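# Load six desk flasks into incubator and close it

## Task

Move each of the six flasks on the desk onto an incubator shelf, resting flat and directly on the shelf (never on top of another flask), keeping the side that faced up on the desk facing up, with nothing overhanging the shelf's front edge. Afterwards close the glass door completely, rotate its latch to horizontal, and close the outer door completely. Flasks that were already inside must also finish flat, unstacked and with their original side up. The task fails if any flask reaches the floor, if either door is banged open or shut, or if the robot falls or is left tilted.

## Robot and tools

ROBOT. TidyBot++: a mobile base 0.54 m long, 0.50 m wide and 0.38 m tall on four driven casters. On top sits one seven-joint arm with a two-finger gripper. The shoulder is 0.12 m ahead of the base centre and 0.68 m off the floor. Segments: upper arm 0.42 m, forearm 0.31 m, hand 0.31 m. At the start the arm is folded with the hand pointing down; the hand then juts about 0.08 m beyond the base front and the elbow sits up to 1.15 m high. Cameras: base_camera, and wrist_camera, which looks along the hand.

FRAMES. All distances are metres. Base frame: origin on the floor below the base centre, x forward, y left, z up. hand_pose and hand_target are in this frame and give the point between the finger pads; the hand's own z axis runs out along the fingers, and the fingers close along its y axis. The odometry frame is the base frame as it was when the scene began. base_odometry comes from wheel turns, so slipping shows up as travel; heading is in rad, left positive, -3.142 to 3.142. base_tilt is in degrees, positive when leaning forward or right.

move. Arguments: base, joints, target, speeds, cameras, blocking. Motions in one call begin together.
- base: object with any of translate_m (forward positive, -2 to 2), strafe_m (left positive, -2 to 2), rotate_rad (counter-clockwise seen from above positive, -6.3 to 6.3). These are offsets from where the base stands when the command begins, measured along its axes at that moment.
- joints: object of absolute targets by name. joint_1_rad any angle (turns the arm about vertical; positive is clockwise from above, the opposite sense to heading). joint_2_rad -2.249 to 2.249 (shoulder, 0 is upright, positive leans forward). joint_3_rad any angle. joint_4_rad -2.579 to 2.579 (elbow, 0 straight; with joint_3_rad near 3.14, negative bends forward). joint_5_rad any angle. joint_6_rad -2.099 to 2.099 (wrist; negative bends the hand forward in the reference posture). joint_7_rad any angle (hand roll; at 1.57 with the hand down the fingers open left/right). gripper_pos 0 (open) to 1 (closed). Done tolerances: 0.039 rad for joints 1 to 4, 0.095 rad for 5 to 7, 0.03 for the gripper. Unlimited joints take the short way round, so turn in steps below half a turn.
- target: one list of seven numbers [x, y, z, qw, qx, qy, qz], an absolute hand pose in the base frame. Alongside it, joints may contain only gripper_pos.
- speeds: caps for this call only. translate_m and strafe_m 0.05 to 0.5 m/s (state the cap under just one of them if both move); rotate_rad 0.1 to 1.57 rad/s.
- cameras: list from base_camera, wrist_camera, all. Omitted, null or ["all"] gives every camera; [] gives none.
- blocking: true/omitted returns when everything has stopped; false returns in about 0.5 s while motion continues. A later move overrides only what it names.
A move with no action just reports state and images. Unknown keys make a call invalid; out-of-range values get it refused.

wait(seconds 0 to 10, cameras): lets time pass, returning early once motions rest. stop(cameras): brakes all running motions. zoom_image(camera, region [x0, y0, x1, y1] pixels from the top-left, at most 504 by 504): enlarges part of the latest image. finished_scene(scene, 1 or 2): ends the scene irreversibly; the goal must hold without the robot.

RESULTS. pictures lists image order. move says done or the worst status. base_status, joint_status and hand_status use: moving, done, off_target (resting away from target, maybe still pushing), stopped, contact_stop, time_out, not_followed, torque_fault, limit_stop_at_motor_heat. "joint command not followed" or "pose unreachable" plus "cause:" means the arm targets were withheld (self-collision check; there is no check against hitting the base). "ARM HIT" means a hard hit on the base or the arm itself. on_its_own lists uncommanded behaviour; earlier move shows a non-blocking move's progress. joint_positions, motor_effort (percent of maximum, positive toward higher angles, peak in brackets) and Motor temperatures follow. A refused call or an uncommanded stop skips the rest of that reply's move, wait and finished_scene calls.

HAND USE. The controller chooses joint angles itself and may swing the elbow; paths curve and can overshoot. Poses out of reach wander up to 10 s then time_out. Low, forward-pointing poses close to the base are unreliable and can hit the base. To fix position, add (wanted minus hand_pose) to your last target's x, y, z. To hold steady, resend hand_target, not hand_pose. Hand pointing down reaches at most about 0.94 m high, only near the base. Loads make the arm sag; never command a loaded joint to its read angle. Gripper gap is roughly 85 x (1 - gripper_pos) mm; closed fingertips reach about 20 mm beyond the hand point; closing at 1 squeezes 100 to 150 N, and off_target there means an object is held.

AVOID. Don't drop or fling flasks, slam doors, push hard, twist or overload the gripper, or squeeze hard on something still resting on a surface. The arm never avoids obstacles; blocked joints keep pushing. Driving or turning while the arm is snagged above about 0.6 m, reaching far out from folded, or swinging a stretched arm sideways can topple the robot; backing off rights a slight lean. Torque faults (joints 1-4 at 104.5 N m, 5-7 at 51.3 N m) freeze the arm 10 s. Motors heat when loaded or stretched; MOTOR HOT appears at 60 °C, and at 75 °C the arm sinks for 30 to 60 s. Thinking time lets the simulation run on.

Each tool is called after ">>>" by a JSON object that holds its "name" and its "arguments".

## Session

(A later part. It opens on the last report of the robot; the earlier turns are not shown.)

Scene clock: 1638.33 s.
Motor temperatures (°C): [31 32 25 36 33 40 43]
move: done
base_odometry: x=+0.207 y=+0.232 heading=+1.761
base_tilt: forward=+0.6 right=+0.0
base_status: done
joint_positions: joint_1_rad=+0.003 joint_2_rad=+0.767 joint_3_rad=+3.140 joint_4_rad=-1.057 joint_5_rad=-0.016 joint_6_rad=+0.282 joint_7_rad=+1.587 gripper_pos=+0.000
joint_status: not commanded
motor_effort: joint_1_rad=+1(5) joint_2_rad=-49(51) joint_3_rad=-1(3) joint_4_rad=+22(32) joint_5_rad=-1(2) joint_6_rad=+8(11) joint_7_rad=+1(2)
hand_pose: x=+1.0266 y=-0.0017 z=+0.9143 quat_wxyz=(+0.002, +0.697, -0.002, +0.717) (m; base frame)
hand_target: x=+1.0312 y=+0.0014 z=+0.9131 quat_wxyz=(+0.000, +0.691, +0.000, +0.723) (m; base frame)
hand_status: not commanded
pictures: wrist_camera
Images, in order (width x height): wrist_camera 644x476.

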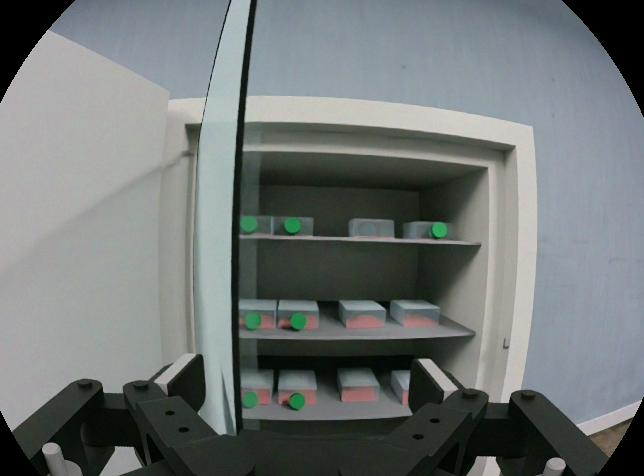

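>>> {"name": "move", "arguments": {"base": {"translate_m": -0.08}, "speeds": {"translate_m": 0.08}, "cameras": ["wrist_camera"]}}

>>> {"name": "move", "arguments": {"base": {"strafe_m": 0.09}, "speeds": {"strafe_m": 0.08}, "joints": {"gripper_pos": 1}}}

Scene clock: 1647.20 s.
Motor temperatures (°C): [31 32 25 36 33 40 43]
move: done
base_odometry: x=+0.222 y=+0.154 heading=+1.761
base_tilt: forward=+0.6 right=+0.0
base_status: done
joint_positions: joint_1_rad=+0.003 joint_2_rad=+0.768 joint_3_rad=+3.140 joint_4_rad=-1.057 joint_5_rad=-0.016 joint_6_rad=+0.282 joint_7_rad=+1.587 gripper_pos=+0.000
joint_status: not commanded
motor_effort: joint_1_rad=+0(2) joint_2_rad=-49(53) joint_3_rad=-1(3) joint_4_rad=+22(22) joint_5_rad=-1(1) joint_6_rad=+8(9) joint_7_rad=+1(2)
hand_pose: x=+1.0268 y=-0.0015 z=+0.9137 quat_wxyz=(+0.002, +0.697, -0.002, +0.717) (m; base frame)
hand_target: x=+1.0312 y=+0.0014 z=+0.9131 quat_wxyz=(+0.000, +0.691, +0.000, +0.723) (m; base frame)
hand_status: not commanded
pictures: wrist_camera
Images, in order (width x height): wrist_camera 644x476.

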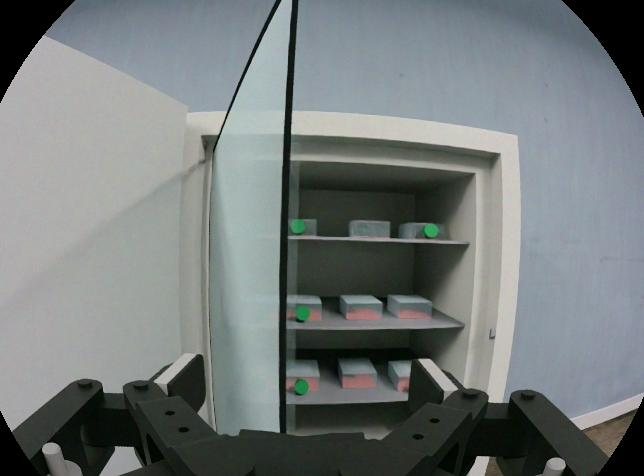

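Scene clock: 1648.87 s.
Motor temperatures (°C): [31 33 25 36 33 40 43]
move: done
base_odometry: x=+0.134 y=+0.137 heading=+1.761
base_tilt: forward=+0.6 right=+0.0
base_status: done
joint_positions: joint_1_rad=-0.001 joint_2_rad=+0.768 joint_3_rad=+3.140 joint_4_rad=-1.057 joint_5_rad=-0.016 joint_6_rad=+0.282 joint_7_rad=+1.587 gripper_pos=+0.999
joint_status: all done
motor_effort: joint_1_rad=+0(3) joint_2_rad=-49(51) joint_3_rad=-1(3) joint_4_rad=+21(22) joint_5_rad=-1(1) joint_6_rad=+8(9) joint_7_rad=+2(2)
hand_pose: x=+1.0268 y=+0.0017 z=+0.9137 quat_wxyz=(+0.000, +0.697, -0.001, +0.717) (m; base frame)
hand_target: x=+1.0312 y=+0.0014 z=+0.9131 quat_wxyz=(+0.000, +0.691, +0.000, +0.723) (m; base frame)
hand_status: not commanded
pictures: base_camera, wrist_camera
Images, in order (width x height): base_camera 644x364, wrist_camera 644x476.

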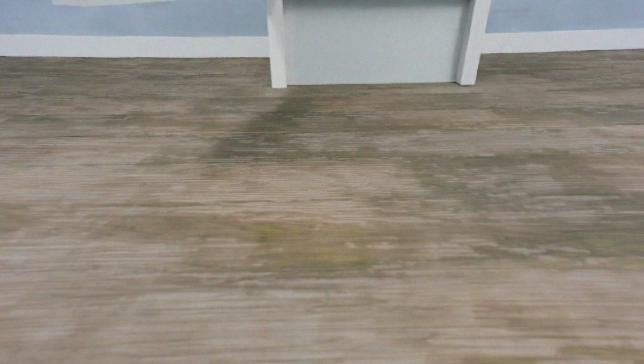

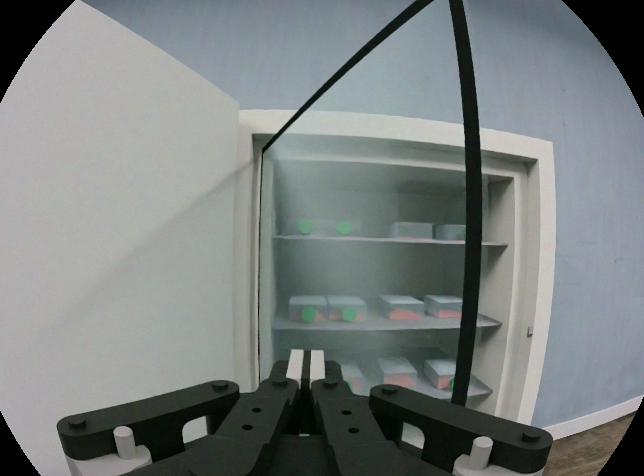

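>>> {"name": "wait", "arguments": {"seconds": 1, "cameras": ["wrist_camera"]}}

Scene clock: 1651.50 s.
Motor temperatures (°C): [31 33 25 36 33 40 43]
base_odometry: x=+0.134 y=+0.137 heading=+1.761
base_tilt: forward=+0.6 right=+0.0
base_status: done
joint_positions: joint_1_rad=-0.001 joint_2_rad=+0.768 joint_3_rad=+3.140 joint_4_rad=-1.057 joint_5_rad=-0.016 joint_6_rad=+0.282 joint_7_rad=+1.587 gripper_pos=+0.999
joint_status: all done
motor_effort: joint_1_rad=+0(3) joint_2_rad=-50(51) joint_3_rad=-1(3) joint_4_rad=+22(22) joint_5_rad=-1(1) joint_6_rad=+9(9) joint_7_rad=+1(2)
hand_pose: x=+1.0268 y=+0.0017 z=+0.9137 quat_wxyz=(+0.000, +0.697, -0.001, +0.717) (m; base frame)
hand_target: x=+1.0312 y=+0.0014 z=+0.9131 quat_wxyz=(+0.000, +0.691, +0.000, +0.723) (m; base frame)
hand_status: not commanded
wait: 1.00 s; at rest from the start
pictures: wrist_camera
Images, in order (width x height): wrist_camera 644x476.

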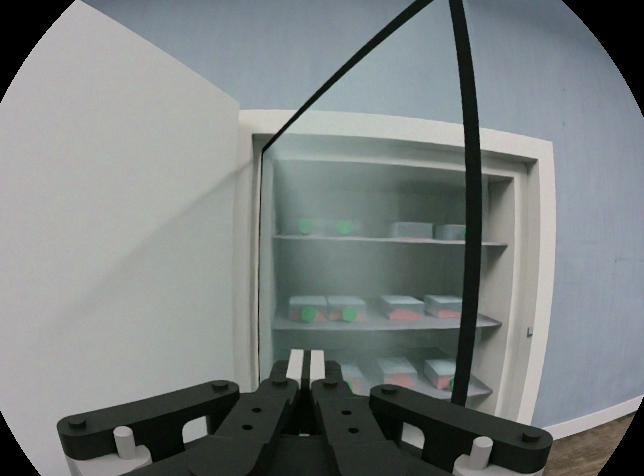

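>>> {"name": "move", "arguments": {"base": {"translate_m": 0.12, "strafe_m": -0.05}, "speeds": {"translate_m": 0.08}, "cameras": ["wrist_camera"]}}

>>> {"name": "move", "arguments": {"base": {"translate_m": 0.12, "strafe_m": -0.05}, "speeds": {"translate_m": 0.08}, "cameras": ["wrist_camera"]}}

Scene clock: 1660.93 s.
Motor temperatures (°C): [31 33 25 36 33 40 43]
move: done
base_odometry: x=+0.160 y=+0.264 heading=+1.762
base_tilt: forward=+0.6 right=+0.0
base_status: done
joint_positions: joint_1_rad=-0.002 joint_2_rad=+0.768 joint_3_rad=+3.140 joint_4_rad=-1.057 joint_5_rad=-0.016 joint_6_rad=+0.282 joint_7_rad=+1.587 gripper_pos=+0.999
joint_status: not commanded
motor_effort: joint_1_rad=+0(3) joint_2_rad=-50(52) joint_3_rad=-2(2) joint_4_rad=+22(23) joint_5_rad=-1(1) joint_6_rad=+8(9) joint_7_rad=+1(2)
hand_pose: x=+1.0268 y=+0.0022 z=+0.9135 quat_wxyz=(+0.000, +0.698, -0.001, +0.717) (m; base frame)
hand_target: x=+1.0312 y=+0.0014 z=+0.9131 quat_wxyz=(+0.000, +0.691, +0.000, +0.723) (m; base frame)
hand_status: not commanded
pictures: wrist_camera
Images, in order (width x height): wrist_camera 644x476.

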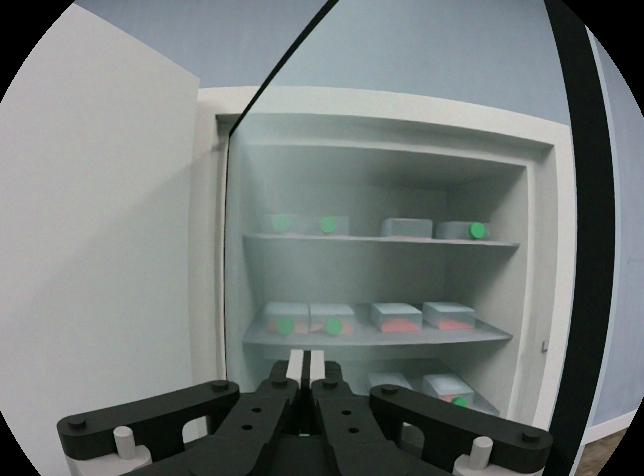

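Scene clock: 1663.10 s.
Motor temperatures (°C): [31 33 25 36 33 40 43]
move: done
base_odometry: x=+0.186 y=+0.391 heading=+1.762
base_tilt: forward=+0.6 right=+0.0
base_status: done
joint_positions: joint_1_rad=-0.002 joint_2_rad=+0.769 joint_3_rad=+3.140 joint_4_rad=-1.057 joint_5_rad=-0.016 joint_6_rad=+0.282 joint_7_rad=+1.587 gripper_pos=+0.999
joint_status: not commanded
motor_effort: joint_1_rad=+0(4) joint_2_rad=-50(51) joint_3_rad=-1(2) joint_4_rad=+22(22) joint_5_rad=-1(1) joint_6_rad=+8(9) joint_7_rad=+1(2)
hand_pose: x=+1.0269 y=+0.0026 z=+0.9131 quat_wxyz=(+0.000, +0.698, -0.001, +0.716) (m; base frame)
hand_target: x=+1.0312 y=+0.0014 z=+0.9131 quat_wxyz=(+0.000, +0.691, +0.000, +0.723) (m; base frame)
hand_status: not commanded
pictures: wrist_camera
Images, in order (width x height): wrist_camera 644x476.

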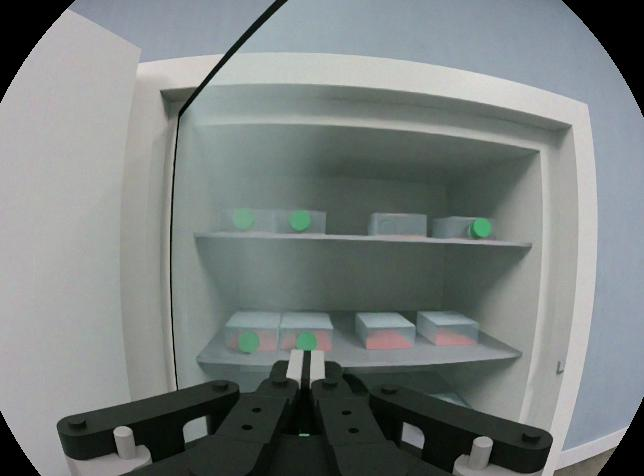

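>>> {"name": "move", "arguments": {"base": {"translate_m": 0.1, "strafe_m": -0.09}, "speeds": {"translate_m": 0.06}, "cameras": ["wrist_camera"]}}

>>> {"name": "move", "arguments": {"base": {"translate_m": 0.08, "strafe_m": -0.06}, "speeds": {"translate_m": 0.05}, "cameras": ["wrist_camera"]}}

Scene clock: 1669.37 s.
Motor temperatures (°C): [31 34 25 36 33 40 43]
move: done
base_odometry: x=+0.255 y=+0.507 heading=+1.762
base_tilt: forward=+0.6 right=+0.0
base_status: done
joint_positions: joint_1_rad=-0.002 joint_2_rad=+0.769 joint_3_rad=+3.140 joint_4_rad=-1.057 joint_5_rad=-0.016 joint_6_rad=+0.282 joint_7_rad=+1.587 gripper_pos=+0.999
joint_status: not commanded
motor_effort: joint_1_rad=+1(6) joint_2_rad=-50(51) joint_3_rad=-2(2) joint_4_rad=+21(23) joint_5_rad=-1(1) joint_6_rad=+9(9) joint_7_rad=+1(2)
hand_pose: x=+1.0269 y=+0.0023 z=+0.9131 quat_wxyz=(+0.000, +0.698, -0.001, +0.716) (m; base frame)
hand_target: x=+1.0312 y=+0.0014 z=+0.9131 quat_wxyz=(+0.000, +0.691, +0.000, +0.723) (m; base frame)
hand_status: not commanded
pictures: wrist_camera
Images, in order (width x height): wrist_camera 644x476.

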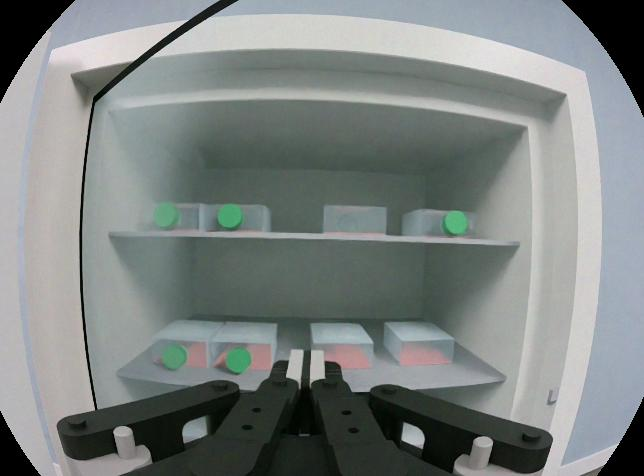

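Scene clock: 1671.87 s.
Motor temperatures (°C): [31 34 25 36 33 40 43]
move: done
base_odometry: x=+0.299 y=+0.597 heading=+1.762
base_tilt: forward=+0.6 right=+0.0
base_status: done
joint_positions: joint_1_rad=-0.002 joint_2_rad=+0.768 joint_3_rad=+3.140 joint_4_rad=-1.057 joint_5_rad=-0.016 joint_6_rad=+0.282 joint_7_rad=+1.587 gripper_pos=+0.999
joint_status: not commanded
motor_effort: joint_1_rad=+0(5) joint_2_rad=-50(52) joint_3_rad=-1(3) joint_4_rad=+22(24) joint_5_rad=-1(2) joint_6_rad=+8(9) joint_7_rad=+2(2)
hand_pose: x=+1.0268 y=+0.0027 z=+0.9134 quat_wxyz=(+0.000, +0.698, -0.001, +0.716) (m; base frame)
hand_target: x=+1.0312 y=+0.0014 z=+0.9131 quat_wxyz=(+0.000, +0.691, +0.000, +0.723) (m; base frame)
hand_status: not commanded
pictures: wrist_camera
Images, in order (width x height): wrist_camera 644x476.

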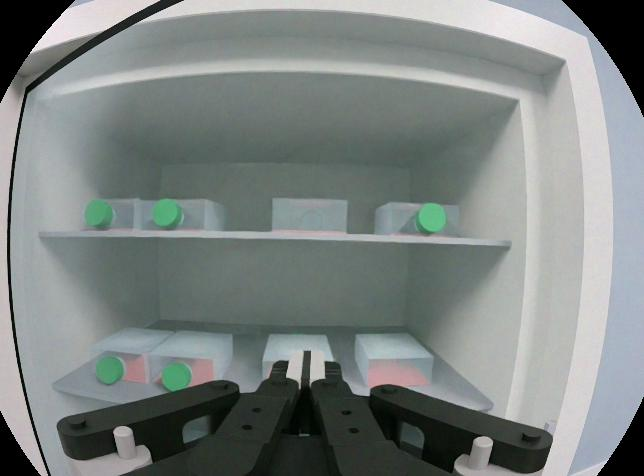

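>>> {"name": "move", "arguments": {"base": {"translate_m": 0.07, "strafe_m": -0.02}, "speeds": {"translate_m": 0.05}, "cameras": ["wrist_camera"]}}

>>> {"name": "move", "arguments": {"base": {"translate_m": 0.05}, "speeds": {"translate_m": 0.05}, "cameras": ["wrist_camera"]}}

Scene clock: 1677.40 s.
Motor temperatures (°C): [31 34 25 36 33 40 43]
move: done
base_odometry: x=+0.306 y=+0.670 heading=+1.762
base_tilt: forward=+0.6 right=+0.0
base_status: done
joint_positions: joint_1_rad=-0.002 joint_2_rad=+0.768 joint_3_rad=+3.140 joint_4_rad=-1.058 joint_5_rad=-0.016 joint_6_rad=+0.282 joint_7_rad=+1.587 gripper_pos=+0.999
joint_status: not commanded
motor_effort: joint_1_rad=+0(2) joint_2_rad=-49(52) joint_3_rad=-1(2) joint_4_rad=+22(24) joint_5_rad=-1(1) joint_6_rad=+8(9) joint_7_rad=+1(2)
hand_pose: x=+1.0267 y=+0.0025 z=+0.9133 quat_wxyz=(+0.000, +0.698, -0.001, +0.716) (m; base frame)
hand_target: x=+1.0312 y=+0.0014 z=+0.9131 quat_wxyz=(+0.000, +0.691, +0.000, +0.723) (m; base frame)
hand_status: not commanded
pictures: wrist_camera
Images, in order (width x height): wrist_camera 644x476.

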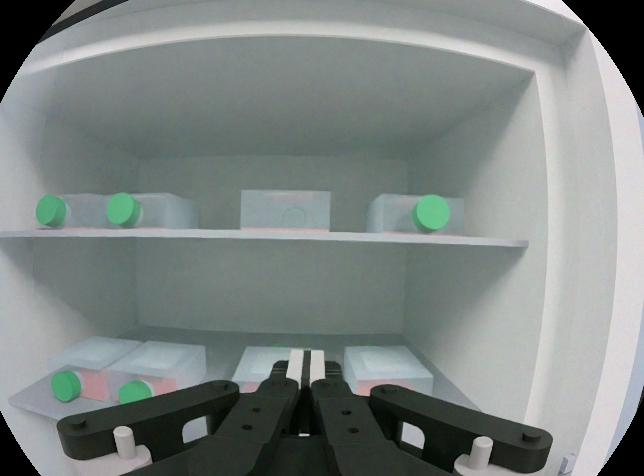

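Scene clock: 1678.90 s.
Motor temperatures (°C): [31 34 25 36 33 40 43]
move: done
base_odometry: x=+0.296 y=+0.719 heading=+1.761
base_tilt: forward=+0.6 right=+0.0
base_status: done
joint_positions: joint_1_rad=-0.002 joint_2_rad=+0.768 joint_3_rad=+3.140 joint_4_rad=-1.058 joint_5_rad=-0.016 joint_6_rad=+0.282 joint_7_rad=+1.587 gripper_pos=+0.999
joint_status: not commanded
motor_effort: joint_1_rad=+0(2) joint_2_rad=-50(52) joint_3_rad=-1(2) joint_4_rad=+22(24) joint_5_rad=-1(1) joint_6_rad=+8(9) joint_7_rad=+1(2)
hand_pose: x=+1.0267 y=+0.0025 z=+0.9132 quat_wxyz=(+0.000, +0.698, -0.001, +0.716) (m; base frame)
hand_target: x=+1.0312 y=+0.0014 z=+0.9131 quat_wxyz=(+0.000, +0.691, +0.000, +0.723) (m; base frame)
hand_status: not commanded
pictures: wrist_camera
Images, in order (width x height): wrist_camera 644x476.

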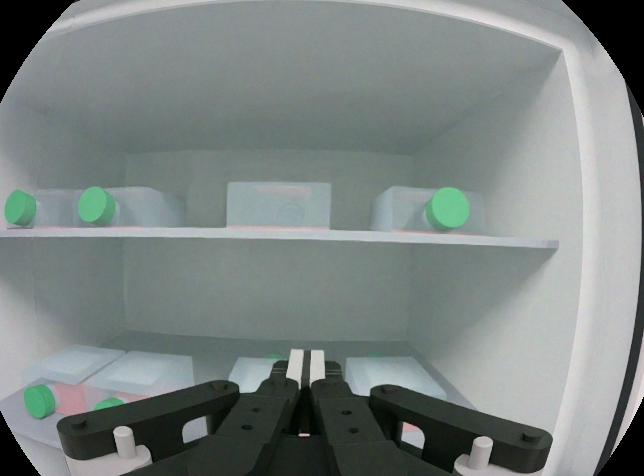

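>>> {"name": "move", "arguments": {"base": {"translate_m": 0.03}, "speeds": {"translate_m": 0.05}, "cameras": ["wrist_camera"]}}

>>> {"name": "move", "arguments": {"base": {"translate_m": 0.02}, "speeds": {"translate_m": 0.05}, "cameras": ["wrist_camera"]}}

Scene clock: 1683.37 s.
Motor temperatures (°C): [31 34 25 36 33 40 43]
move: done
base_odometry: x=+0.291 y=+0.748 heading=+1.761
base_tilt: forward=+0.6 right=+0.0
base_status: done
joint_positions: joint_1_rad=-0.002 joint_2_rad=+0.768 joint_3_rad=+3.140 joint_4_rad=-1.058 joint_5_rad=-0.016 joint_6_rad=+0.282 joint_7_rad=+1.587 gripper_pos=+0.999
joint_status: not commanded
motor_effort: joint_1_rad=+0(2) joint_2_rad=-50(52) joint_3_rad=-1(2) joint_4_rad=+22(23) joint_5_rad=-1(1) joint_6_rad=+8(9) joint_7_rad=+1(2)
hand_pose: x=+1.0266 y=+0.0024 z=+0.9132 quat_wxyz=(+0.000, +0.698, -0.001, +0.716) (m; base frame)
hand_target: x=+1.0312 y=+0.0014 z=+0.9131 quat_wxyz=(+0.000, +0.691, +0.000, +0.723) (m; base frame)
hand_status: not commanded
pictures: wrist_camera
Images, in order (width x height): wrist_camera 644x476.

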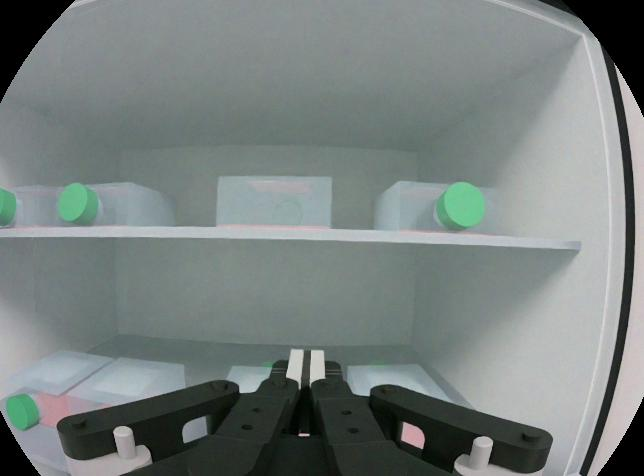

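Scene clock: 1684.30 s.
Motor temperatures (°C): [31 34 25 36 33 40 43]
move: done
base_odometry: x=+0.287 y=+0.768 heading=+1.761
base_tilt: forward=+0.6 right=+0.1
base_status: done
joint_positions: joint_1_rad=-0.001 joint_2_rad=+0.741 joint_3_rad=+3.140 joint_4_rad=-1.098 joint_5_rad=-0.016 joint_6_rad=+0.282 joint_7_rad=+1.587 gripper_pos=+0.999
joint_status: not commanded
motor_effort: joint_1_rad=+0(1) joint_2_rad=-44(51) joint_3_rad=-1(2) joint_4_rad=+30(31) joint_5_rad=-1(1) joint_6_rad=+11(12) joint_7_rad=+1(2)
hand_pose: x=+1.0174 y=+0.0021 z=+0.9133 quat_wxyz=(+0.000, +0.702, -0.001, +0.712) (m; base frame)
hand_target: x=+1.0312 y=+0.0014 z=+0.9131 quat_wxyz=(+0.000, +0.691, +0.000, +0.723) (m; base frame)
hand_status: not commanded
pictures: wrist_camera
Images, in order (width x height): wrist_camera 644x476.

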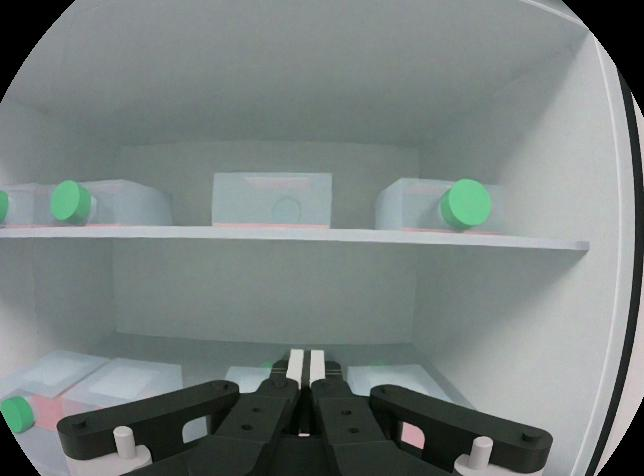

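>>> {"name": "move", "arguments": {"base": {"translate_m": 0.02}, "speeds": {"translate_m": 0.05}, "cameras": ["wrist_camera"]}}

>>> {"name": "move", "arguments": {"base": {"translate_m": -0.3}, "speeds": {"translate_m": 0.1}, "cameras": ["wrist_camera"]}}

Scene clock: 1688.37 s.
Motor temperatures (°C): [31 34 25 36 33 40 43]
move: done
base_odometry: x=+0.284 y=+0.786 heading=+1.761
base_tilt: forward=+0.5 right=+0.0
base_status: done
joint_positions: joint_1_rad=-0.001 joint_2_rad=+0.692 joint_3_rad=+3.140 joint_4_rad=-1.169 joint_5_rad=-0.016 joint_6_rad=+0.282 joint_7_rad=+1.587 gripper_pos=+0.999
joint_status: not commanded
motor_effort: joint_1_rad=+0(4) joint_2_rad=-31(44) joint_3_rad=+0(2) joint_4_rad=+42(45) joint_5_rad=-1(2) joint_6_rad=+16(17) joint_7_rad=+1(2)
hand_pose: x=+1.0000 y=+0.0020 z=+0.9127 quat_wxyz=(+0.000, +0.710, -0.001, +0.704) (m; base frame)
hand_target: x=+1.0312 y=+0.0014 z=+0.9131 quat_wxyz=(+0.000, +0.691, +0.000, +0.723) (m; base frame)
hand_status: not commanded
pictures: wrist_camera
Images, in order (width x height): wrist_camera 644x476.

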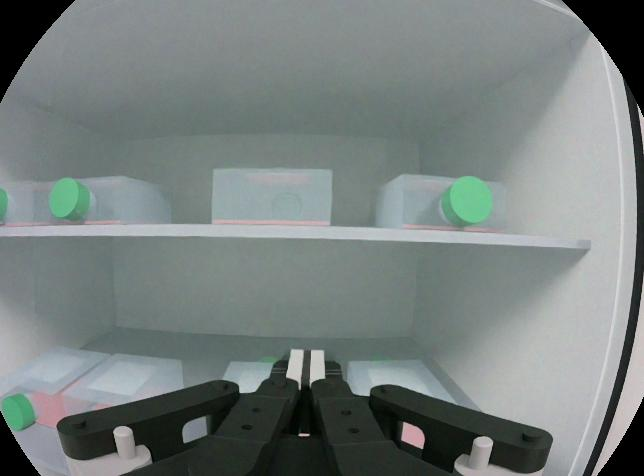

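Scene clock: 1691.93 s.
Motor temperatures (°C): [31 34 25 36 33 40 43]
move: done
base_odometry: x=+0.341 y=+0.491 heading=+1.760
base_tilt: forward=+0.6 right=+0.0
base_status: done
joint_positions: joint_1_rad=-0.002 joint_2_rad=+0.773 joint_3_rad=+3.140 joint_4_rad=-1.057 joint_5_rad=-0.016 joint_6_rad=+0.292 joint_7_rad=+1.587 gripper_pos=+0.999
joint_status: not commanded
motor_effort: joint_1_rad=+0(2) joint_2_rad=-49(53) joint_3_rad=-1(2) joint_4_rad=+22(41) joint_5_rad=-1(1) joint_6_rad=+8(15) joint_7_rad=+1(2)
hand_pose: x=+1.0277 y=+0.0023 z=+0.9127 quat_wxyz=(+0.000, +0.695, -0.001, +0.719) (m; base frame)
hand_target: x=+1.0312 y=+0.0014 z=+0.9131 quat_wxyz=(+0.000, +0.691, +0.000, +0.723) (m; base frame)
hand_status: not commanded
pictures: wrist_camera
Images, in order (width x height): wrist_camera 644x476.

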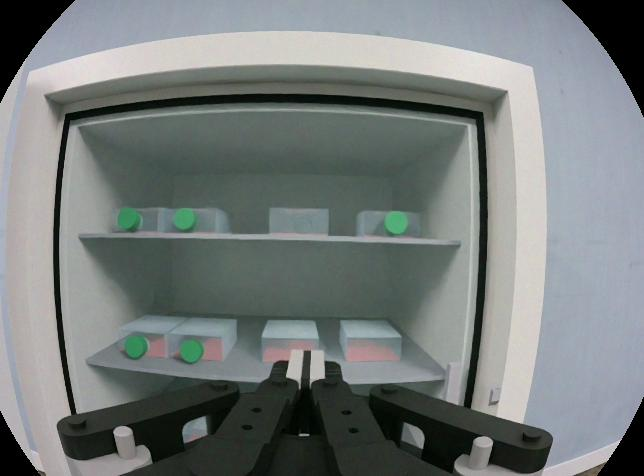

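>>> {"name": "move", "arguments": {"base": {"strafe_m": -0.17}, "speeds": {"strafe_m": 0.15}, "joints": {"joint_1_rad":0,"joint_2_rad":0.905,"joint_3_rad":3.1416,"joint_4_rad":-1.15,"joint_5_rad":0,"joint_6_rad":0.52,"joint_7_rad":1.571}, "cameras": ["wrist_camera"]}}

>>> {"name": "zoom_image", "arguments": {"camera": "wrist_camera", "region": [200, 230, 500, 476]}}

Scene clock: 1700.10 s.
Motor temperatures (°C): [31 35 25 36 33 40 43]
move: done
base_odometry: x=+0.508 y=+0.523 heading=+1.760
base_tilt: forward=+0.6 right=+0.0
base_status: done
joint_positions: joint_1_rad=+0.004 joint_2_rad=+0.890 joint_3_rad=+3.140 joint_4_rad=-1.157 joint_5_rad=-0.016 joint_6_rad=+0.482 joint_7_rad=+1.587 gripper_pos=+0.999
joint_status: all done
motor_effort: joint_1_rad=+0(5) joint_2_rad=-51(58) joint_3_rad=-2(3) joint_4_rad=+20(23) joint_5_rad=-1(2) joint_6_rad=+8(10) joint_7_rad=+1(2)
hand_pose: x=+1.0366 y=-0.0034 z=+0.8049 quat_wxyz=(+0.004, +0.705, -0.004, +0.709) (m; base frame)
hand_target: x=+1.0392 y=+0.0014 z=+0.8065 quat_wxyz=(+0.000, +0.694, +0.000, +0.720) (m; base frame)
hand_status: not commanded
pictures: wrist_camera
Images, in order (width x height): wrist_camera 644x476.

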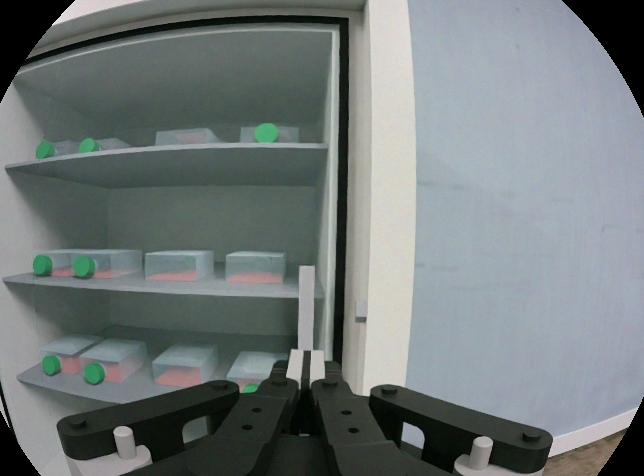

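Scaled by 1.680.

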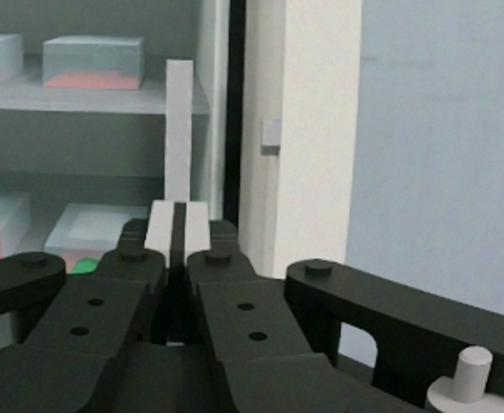

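>>> {"name": "move", "arguments": {"base": {"strafe_m": 0.05}, "speeds": {"strafe_m": 0.15}, "joints": {"joint_1_rad":0,"joint_2_rad":1.0,"joint_3_rad":3.1416,"joint_4_rad":-1.215,"joint_5_rad":0,"joint_6_rad":0.66,"joint_7_rad":1.571}, "cameras": ["wrist_camera"]}}

>>> {"name": "move", "arguments": {"base": {"translate_m": 0.18}, "speeds": {"translate_m": 0.1}, "cameras": ["wrist_camera"]}}

Scene clock: 1713.23 s.
Motor temperatures (°C): [31 35 25 36 33 40 43]
move: done
base_odometry: x=+0.458 y=+0.514 heading=+1.761
base_tilt: forward=+0.6 right=+0.0
base_status: done
joint_positions: joint_1_rad=-0.004 joint_2_rad=+0.986 joint_3_rad=+3.140 joint_4_rad=-1.218 joint_5_rad=-0.016 joint_6_rad=+0.622 joint_7_rad=+1.587 gripper_pos=+0.999
joint_status: all done
motor_effort: joint_1_rad=+0(5) joint_2_rad=-52(57) joint_3_rad=-1(3) joint_4_rad=+19(21) joint_5_rad=-1(1) joint_6_rad=+9(9) joint_7_rad=+1(2)
hand_pose: x=+1.0345 y=+0.0034 z=+0.7244 quat_wxyz=(+0.002, +0.711, -0.001, +0.703) (m; base frame)
hand_target: x=+1.0357 y=+0.0014 z=+0.7253 quat_wxyz=(+0.000, +0.702, +0.000, +0.713) (m; base frame)
hand_status: not commanded
pictures: wrist_camera
Images, in order (width x height): wrist_camera 644x476.

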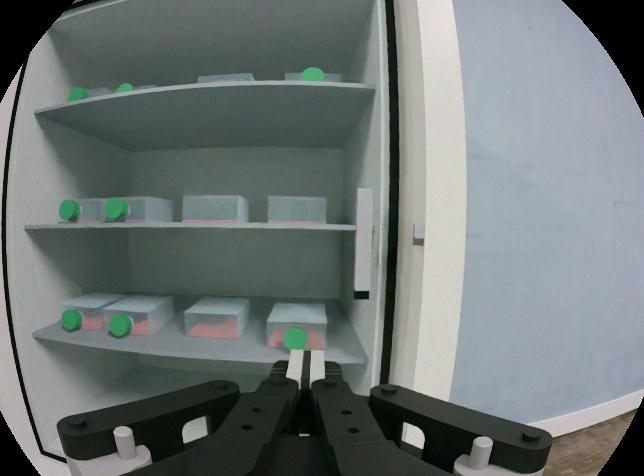

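Scene clock: 1715.60 s.
Motor temperatures (°C): [31 35 25 36 33 40 43]
move: done
base_odometry: x=+0.424 y=+0.691 heading=+1.761
base_tilt: forward=+0.6 right=+0.0
base_status: done
joint_positions: joint_1_rad=-0.004 joint_2_rad=+0.985 joint_3_rad=+3.140 joint_4_rad=-1.219 joint_5_rad=-0.016 joint_6_rad=+0.622 joint_7_rad=+1.587 gripper_pos=+0.999
joint_status: not commanded
motor_effort: joint_1_rad=+0(3) joint_2_rad=-52(54) joint_3_rad=-1(2) joint_4_rad=+19(20) joint_5_rad=-1(1) joint_6_rad=+8(9) joint_7_rad=+1(2)
hand_pose: x=+1.0344 y=+0.0033 z=+0.7251 quat_wxyz=(+0.002, +0.711, -0.001, +0.703) (m; base frame)
hand_target: x=+1.0357 y=+0.0014 z=+0.7253 quat_wxyz=(+0.000, +0.702, +0.000, +0.713) (m; base frame)
hand_status: not commanded
pictures: wrist_camera
Images, in order (width x height): wrist_camera 644x476.

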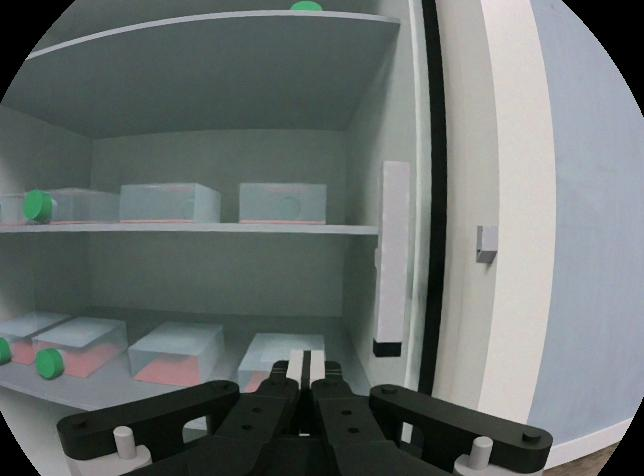

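>>> {"name": "move", "arguments": {"base": {"translate_m": 0.06}, "speeds": {"translate_m": 0.06}, "cameras": ["wrist_camera"]}}

>>> {"name": "move", "arguments": {"base": {"strafe_m": -0.035}, "speeds": {"strafe_m": 0.05}, "cameras": ["wrist_camera"]}}

Scene clock: 1723.20 s.
Motor temperatures (°C): [31 36 25 35 33 40 43]
move: done
base_odometry: x=+0.413 y=+0.750 heading=+1.761
base_tilt: forward=+0.6 right=+0.0
base_status: done
joint_positions: joint_1_rad=-0.004 joint_2_rad=+0.985 joint_3_rad=+3.140 joint_4_rad=-1.219 joint_5_rad=-0.016 joint_6_rad=+0.623 joint_7_rad=+1.587 gripper_pos=+0.999
joint_status: not commanded
motor_effort: joint_1_rad=+0(2) joint_2_rad=-52(54) joint_3_rad=-1(2) joint_4_rad=+19(20) joint_5_rad=-1(1) joint_6_rad=+9(9) joint_7_rad=+1(2)
hand_pose: x=+1.0344 y=+0.0031 z=+0.7252 quat_wxyz=(+0.002, +0.711, -0.001, +0.703) (m; base frame)
hand_target: x=+1.0357 y=+0.0014 z=+0.7253 quat_wxyz=(+0.000, +0.702, +0.000, +0.713) (m; base frame)
hand_status: not commanded
pictures: wrist_camera
Images, in order (width x height): wrist_camera 644x476.

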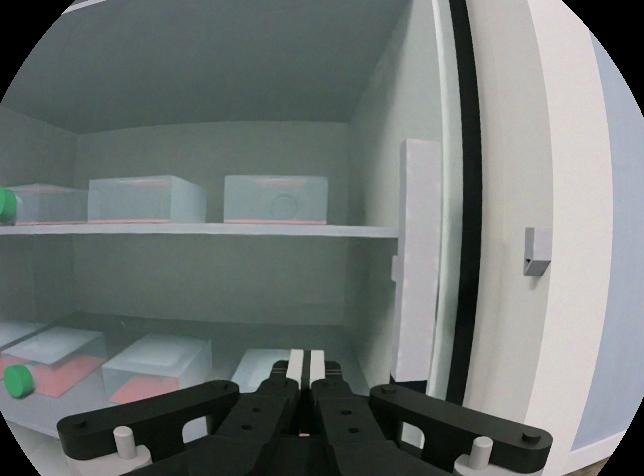

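Scene clock: 1724.40 s.
Motor temperatures (°C): [31 36 25 35 33 40 43]
move: done
base_odometry: x=+0.448 y=+0.757 heading=+1.761
base_tilt: forward=+0.5 right=+0.0
base_status: done
joint_positions: joint_1_rad=-0.002 joint_2_rad=+0.985 joint_3_rad=+3.140 joint_4_rad=-1.219 joint_5_rad=-0.016 joint_6_rad=+0.623 joint_7_rad=+1.587 gripper_pos=+0.999
joint_status: not commanded
motor_effort: joint_1_rad=+0(4) joint_2_rad=-52(54) joint_3_rad=-1(2) joint_4_rad=+19(19) joint_5_rad=-1(1) joint_6_rad=+8(9) joint_7_rad=+2(2)
hand_pose: x=+1.0344 y=+0.0008 z=+0.7252 quat_wxyz=(+0.003, +0.711, -0.002, +0.703) (m; base frame)
hand_target: x=+1.0357 y=+0.0014 z=+0.7253 quat_wxyz=(+0.000, +0.702, +0.000, +0.713) (m; base frame)
hand_status: not commanded
pictures: wrist_camera
Images, in order (width x height): wrist_camera 644x476.

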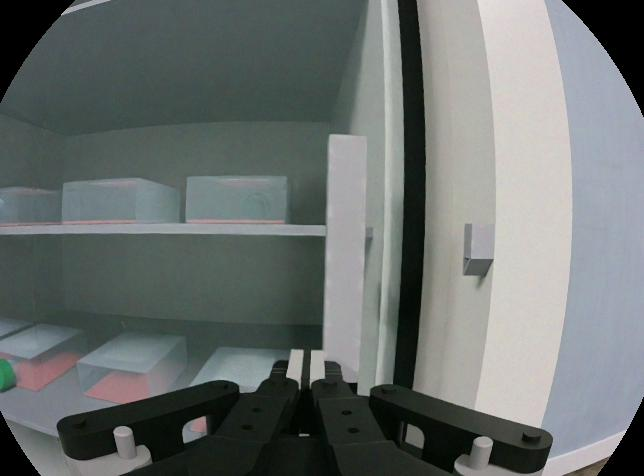

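>>> {"name": "move", "arguments": {"base": {"strafe_m": -0.02}, "speeds": {"strafe_m": 0.05}, "cameras": ["wrist_camera"]}}

>>> {"name": "move", "arguments": {"base": {"strafe_m": -0.015}, "speeds": {"strafe_m": 0.05}, "cameras": ["wrist_camera"]}}

Scene clock: 1729.87 s.
Motor temperatures (°C): [31 36 25 35 33 40 43]
move: done
base_odometry: x=+0.467 y=+0.761 heading=+1.761
base_tilt: forward=+0.6 right=+0.0
base_status: done
joint_positions: joint_1_rad=-0.001 joint_2_rad=+0.985 joint_3_rad=+3.140 joint_4_rad=-1.219 joint_5_rad=-0.016 joint_6_rad=+0.623 joint_7_rad=+1.587 gripper_pos=+0.999
joint_status: not commanded
motor_effort: joint_1_rad=+0(4) joint_2_rad=-52(53) joint_3_rad=-1(2) joint_4_rad=+19(19) joint_5_rad=-1(1) joint_6_rad=+8(9) joint_7_rad=+1(2)
hand_pose: x=+1.0344 y=+0.0000 z=+0.7252 quat_wxyz=(+0.003, +0.711, -0.002, +0.703) (m; base frame)
hand_target: x=+1.0357 y=+0.0014 z=+0.7253 quat_wxyz=(+0.000, +0.702, +0.000, +0.713) (m; base frame)
hand_status: not commanded
pictures: wrist_camera
Images, in order (width x height): wrist_camera 644x476.

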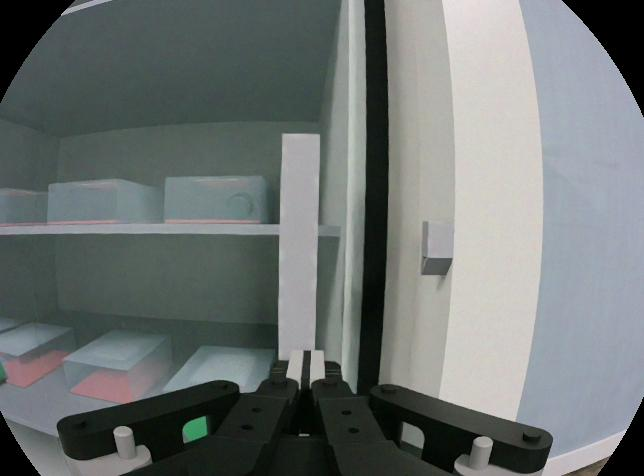

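Scene clock: 1730.67 s.
Motor temperatures (°C): [31 36 25 35 33 40 43]
move: done
base_odometry: x=+0.482 y=+0.764 heading=+1.761
base_tilt: forward=+0.6 right=+0.0
base_status: done
joint_positions: joint_1_rad=+0.001 joint_2_rad=+0.985 joint_3_rad=+3.140 joint_4_rad=-1.219 joint_5_rad=-0.016 joint_6_rad=+0.623 joint_7_rad=+1.587 gripper_pos=+0.999
joint_status: not commanded
motor_effort: joint_1_rad=+0(4) joint_2_rad=-52(53) joint_3_rad=-1(2) joint_4_rad=+19(19) joint_5_rad=-1(1) joint_6_rad=+8(9) joint_7_rad=+1(1)
hand_pose: x=+1.0344 y=-0.0017 z=+0.7252 quat_wxyz=(+0.004, +0.711, -0.003, +0.703) (m; base frame)
hand_target: x=+1.0357 y=+0.0014 z=+0.7253 quat_wxyz=(+0.000, +0.702, +0.000, +0.713) (m; base frame)
hand_status: not commanded
pictures: wrist_camera
Images, in order (width x height): wrist_camera 644x476.

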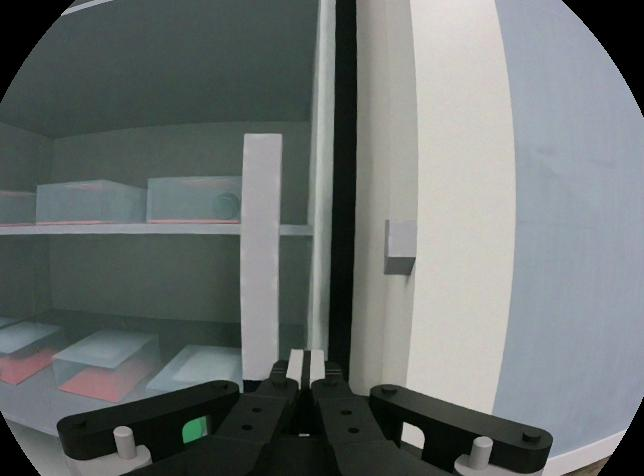

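>>> {"name": "move", "arguments": {"base": {"strafe_m": 0.085}, "speeds": {"strafe_m": 0.08}, "cameras": []}}

>>> {"name": "move", "arguments": {"base": {"translate_m": 0.022}, "speeds": {"translate_m": 0.05}, "cameras": ["wrist_camera"]}}

>>> {"name": "move", "arguments": {"base": {"strafe_m": -0.05}, "speeds": {"strafe_m": 0.05}, "cameras": ["wrist_camera"]}}

Scene clock: 1737.27 s.
Motor temperatures (°C): [31 36 25 35 33 40 43]
move: done
base_odometry: x=+0.398 y=+0.748 heading=+1.761
base_tilt: forward=+0.6 right=+0.0
base_status: done
joint_positions: joint_1_rad=-0.002 joint_2_rad=+0.985 joint_3_rad=+3.140 joint_4_rad=-1.219 joint_5_rad=-0.016 joint_6_rad=+0.623 joint_7_rad=+1.587 gripper_pos=+0.999
joint_status: not commanded
motor_effort: joint_1_rad=+1(3) joint_2_rad=-52(54) joint_3_rad=-1(3) joint_4_rad=+19(19) joint_5_rad=-1(1) joint_6_rad=+8(9) joint_7_rad=+1(2)
hand_pose: x=+1.0344 y=+0.0008 z=+0.7253 quat_wxyz=(+0.003, +0.711, -0.002, +0.703) (m; base frame)
hand_target: x=+1.0357 y=+0.0014 z=+0.7253 quat_wxyz=(+0.000, +0.702, +0.000, +0.713) (m; base frame)
hand_status: not commanded
pictures: none
No camera images: "cameras" was empty.

Scene clock: 1738.20 s.
Motor temperatures (°C): [31 36 25 35 33 40 43]
move: done
base_odometry: x=+0.394 y=+0.770 heading=+1.761
base_tilt: forward=+0.6 right=+0.0
base_status: done
joint_positions: joint_1_rad=-0.002 joint_2_rad=+0.985 joint_3_rad=+3.140 joint_4_rad=-1.219 joint_5_rad=-0.016 joint_6_rad=+0.623 joint_7_rad=+1.587 gripper_pos=+0.999
joint_status: not commanded
motor_effort: joint_1_rad=+0(1) joint_2_rad=-52(54) joint_3_rad=-1(2) joint_4_rad=+19(20) joint_5_rad=-1(1) joint_6_rad=+8(9) joint_7_rad=+1(2)
hand_pose: x=+1.0343 y=+0.0008 z=+0.7256 quat_wxyz=(+0.003, +0.711, -0.002, +0.704) (m; base frame)
hand_target: x=+1.0357 y=+0.0014 z=+0.7253 quat_wxyz=(+0.000, +0.702, +0.000, +0.713) (m; base frame)
hand_status: not commanded
pictures: wrist_camera
Images, in order (width x height): wrist_camera 644x476.

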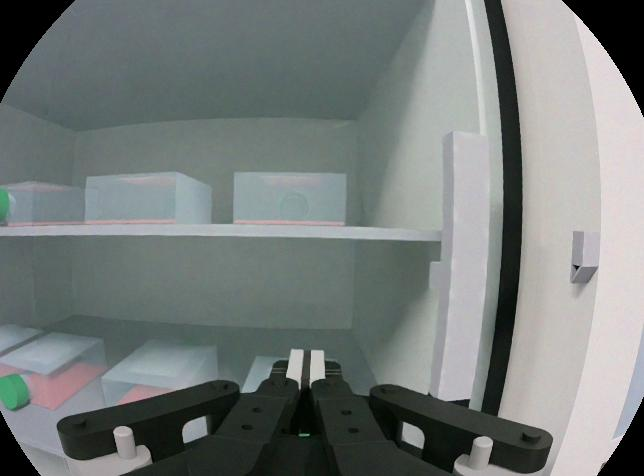

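Scene clock: 1739.70 s.
Motor temperatures (°C): [31 36 25 35 33 40 43]
move: done
base_odometry: x=+0.443 y=+0.779 heading=+1.762
base_tilt: forward=+0.6 right=+0.0
base_status: done
joint_positions: joint_1_rad=-0.007 joint_2_rad=+0.985 joint_3_rad=+3.140 joint_4_rad=-1.219 joint_5_rad=-0.016 joint_6_rad=+0.624 joint_7_rad=+1.587 gripper_pos=+0.999
joint_status: not commanded
motor_effort: joint_1_rad=+1(4) joint_2_rad=-52(55) joint_3_rad=+0(2) joint_4_rad=+19(20) joint_5_rad=-1(3) joint_6_rad=+8(9) joint_7_rad=+1(2)
hand_pose: x=+1.0343 y=+0.0053 z=+0.7256 quat_wxyz=(+0.001, +0.710, +0.000, +0.704) (m; base frame)
hand_target: x=+1.0357 y=+0.0014 z=+0.7253 quat_wxyz=(+0.000, +0.702, +0.000, +0.713) (m; base frame)
hand_status: not commanded
pictures: wrist_camera
Images, in order (width x height): wrist_camera 644x476.

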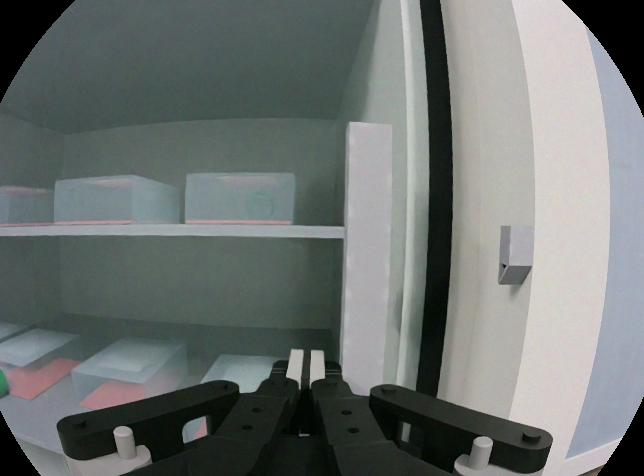

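Now contacting (y +0.005).

>>> {"name": "move", "arguments": {"base": {"strafe_m": -0.02}, "speeds": {"strafe_m": 0.05}, "cameras": ["wrist_camera"]}}

>>> {"name": "move", "arguments": {"base": {"strafe_m": -0.015}, "speeds": {"strafe_m": 0.05}, "cameras": ["wrist_camera"]}}

Scene clock: 1743.87 s.
Motor temperatures (°C): [31 36 25 35 33 40 43]
move: done
base_odometry: x=+0.463 y=+0.783 heading=+1.762
base_tilt: forward=+0.6 right=+0.1
base_status: done
joint_positions: joint_1_rad=-0.026 joint_2_rad=+0.985 joint_3_rad=+3.140 joint_4_rad=-1.219 joint_5_rad=-0.016 joint_6_rad=+0.624 joint_7_rad=+1.587 gripper_pos=+0.999
joint_status: not commanded
motor_effort: joint_1_rad=+4(7) joint_2_rad=-53(54) joint_3_rad=+2(3) joint_4_rad=+19(20) joint_5_rad=-2(3) joint_6_rad=+9(9) joint_7_rad=+2(2)
hand_pose: x=+1.0340 y=+0.0232 z=+0.7256 quat_wxyz=(-0.006, +0.710, +0.007, +0.704) (m; base frame)
hand_target: x=+1.0357 y=+0.0014 z=+0.7253 quat_wxyz=(+0.000, +0.702, +0.000, +0.713) (m; base frame)
hand_status: not commanded
pictures: wrist_camera
Images, in order (width x height): wrist_camera 644x476.

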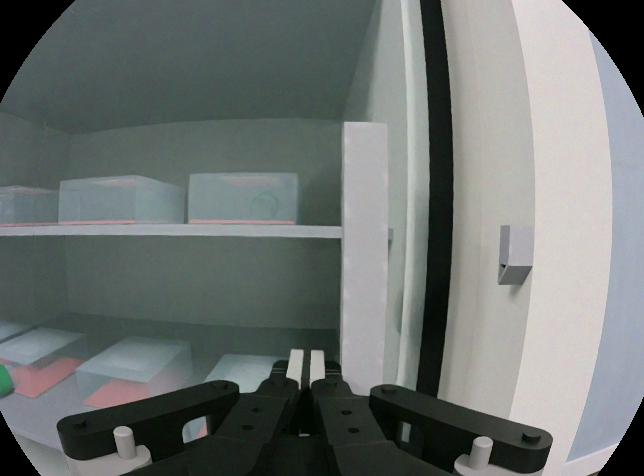

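Scene clock: 1744.70 s.
Motor temperatures (°C): [31 36 25 35 33 40 43]
move: done
base_odometry: x=+0.478 y=+0.786 heading=+1.762
base_tilt: forward=+0.6 right=+0.0
base_status: done
joint_positions: joint_1_rad=-0.028 joint_2_rad=+0.986 joint_3_rad=+3.139 joint_4_rad=-1.219 joint_5_rad=-0.016 joint_6_rad=+0.625 joint_7_rad=+1.587 gripper_pos=+0.999
joint_status: not commanded
motor_effort: joint_1_rad=+4(10) joint_2_rad=-53(55) joint_3_rad=+1(4) joint_4_rad=+19(20) joint_5_rad=-2(3) joint_6_rad=+9(10) joint_7_rad=+1(2)
hand_pose: x=+1.0340 y=+0.0249 z=+0.7252 quat_wxyz=(-0.007, +0.710, +0.007, +0.704) (m; base frame)
hand_target: x=+1.0357 y=+0.0014 z=+0.7253 quat_wxyz=(+0.000, +0.702, +0.000, +0.713) (m; base frame)
hand_status: not commanded
pictures: wrist_camera
Images, in order (width x height): wrist_camera 644x476.

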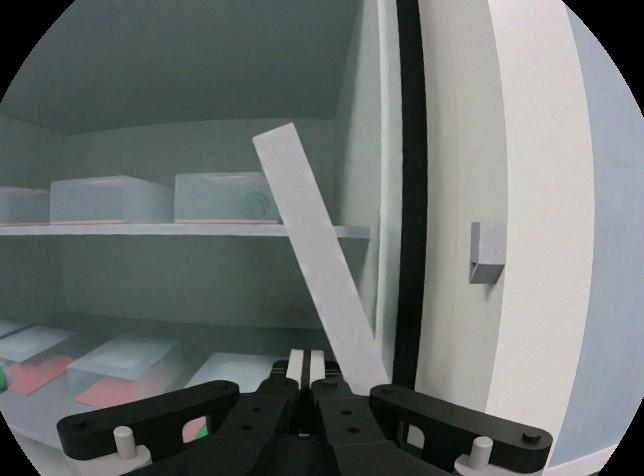

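>>> {"name": "move", "arguments": {"base": {"strafe_m": -0.015}, "speeds": {"strafe_m": 0.05}, "cameras": ["wrist_camera"]}}

>>> {"name": "move", "arguments": {"base": {"strafe_m": -0.015}, "speeds": {"strafe_m": 0.05}, "cameras": ["wrist_camera"]}}

Scene clock: 1748.43 s.
Motor temperatures (°C): [31 36 25 35 33 40 43]
move: done
base_odometry: x=+0.492 y=+0.789 heading=+1.762
base_tilt: forward=+0.6 right=+0.1
base_status: done
joint_positions: joint_1_rad=-0.004 joint_2_rad=+0.986 joint_3_rad=+3.139 joint_4_rad=-1.219 joint_5_rad=-0.016 joint_6_rad=+0.625 joint_7_rad=+1.587 gripper_pos=+0.999
joint_status: not commanded
motor_effort: joint_1_rad=+1(9) joint_2_rad=-52(54) joint_3_rad=-1(3) joint_4_rad=+19(20) joint_5_rad=-1(3) joint_6_rad=+8(9) joint_7_rad=+1(2)
hand_pose: x=+1.0343 y=+0.0031 z=+0.7252 quat_wxyz=(+0.002, +0.710, -0.001, +0.704) (m; base frame)
hand_target: x=+1.0357 y=+0.0014 z=+0.7253 quat_wxyz=(+0.000, +0.702, +0.000, +0.713) (m; base frame)
hand_status: not commanded
pictures: wrist_camera
Images, in order (width x height): wrist_camera 644x476.

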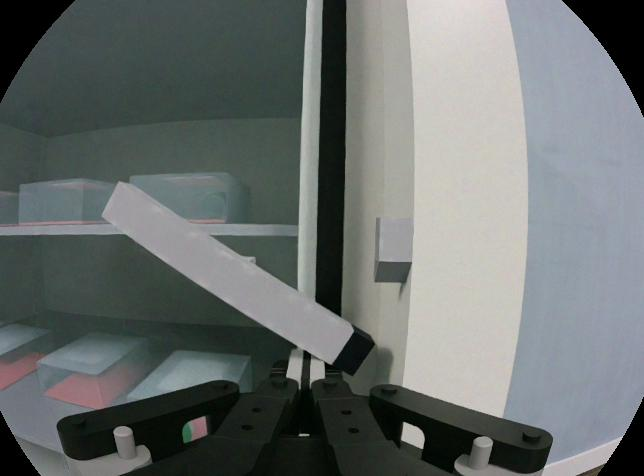

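Scene clock: 1749.23 s.
Motor temperatures (°C): [31 36 25 35 33 40 43]
move: done
base_odometry: x=+0.507 y=+0.792 heading=+1.762
base_tilt: forward=+0.6 right=+0.0
base_status: done
joint_positions: joint_1_rad=+0.000 joint_2_rad=+0.986 joint_3_rad=+3.139 joint_4_rad=-1.219 joint_5_rad=-0.016 joint_6_rad=+0.625 joint_7_rad=+1.587 gripper_pos=+0.999
joint_status: not commanded
motor_effort: joint_1_rad=+0(4) joint_2_rad=-51(53) joint_3_rad=-1(3) joint_4_rad=+19(19) joint_5_rad=-1(1) joint_6_rad=+8(9) joint_7_rad=+2(2)
hand_pose: x=+1.0343 y=-0.0008 z=+0.7252 quat_wxyz=(+0.003, +0.710, -0.003, +0.704) (m; base frame)
hand_target: x=+1.0357 y=+0.0014 z=+0.7253 quat_wxyz=(+0.000, +0.702, +0.000, +0.713) (m; base frame)
hand_status: not commanded
pictures: wrist_camera
Images, in order (width x height): wrist_camera 644x476.

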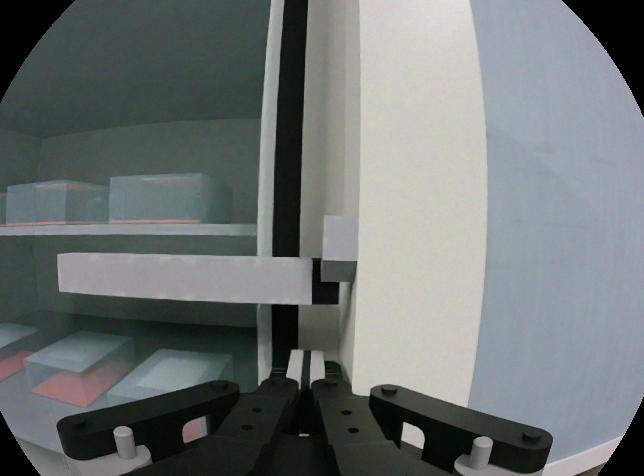

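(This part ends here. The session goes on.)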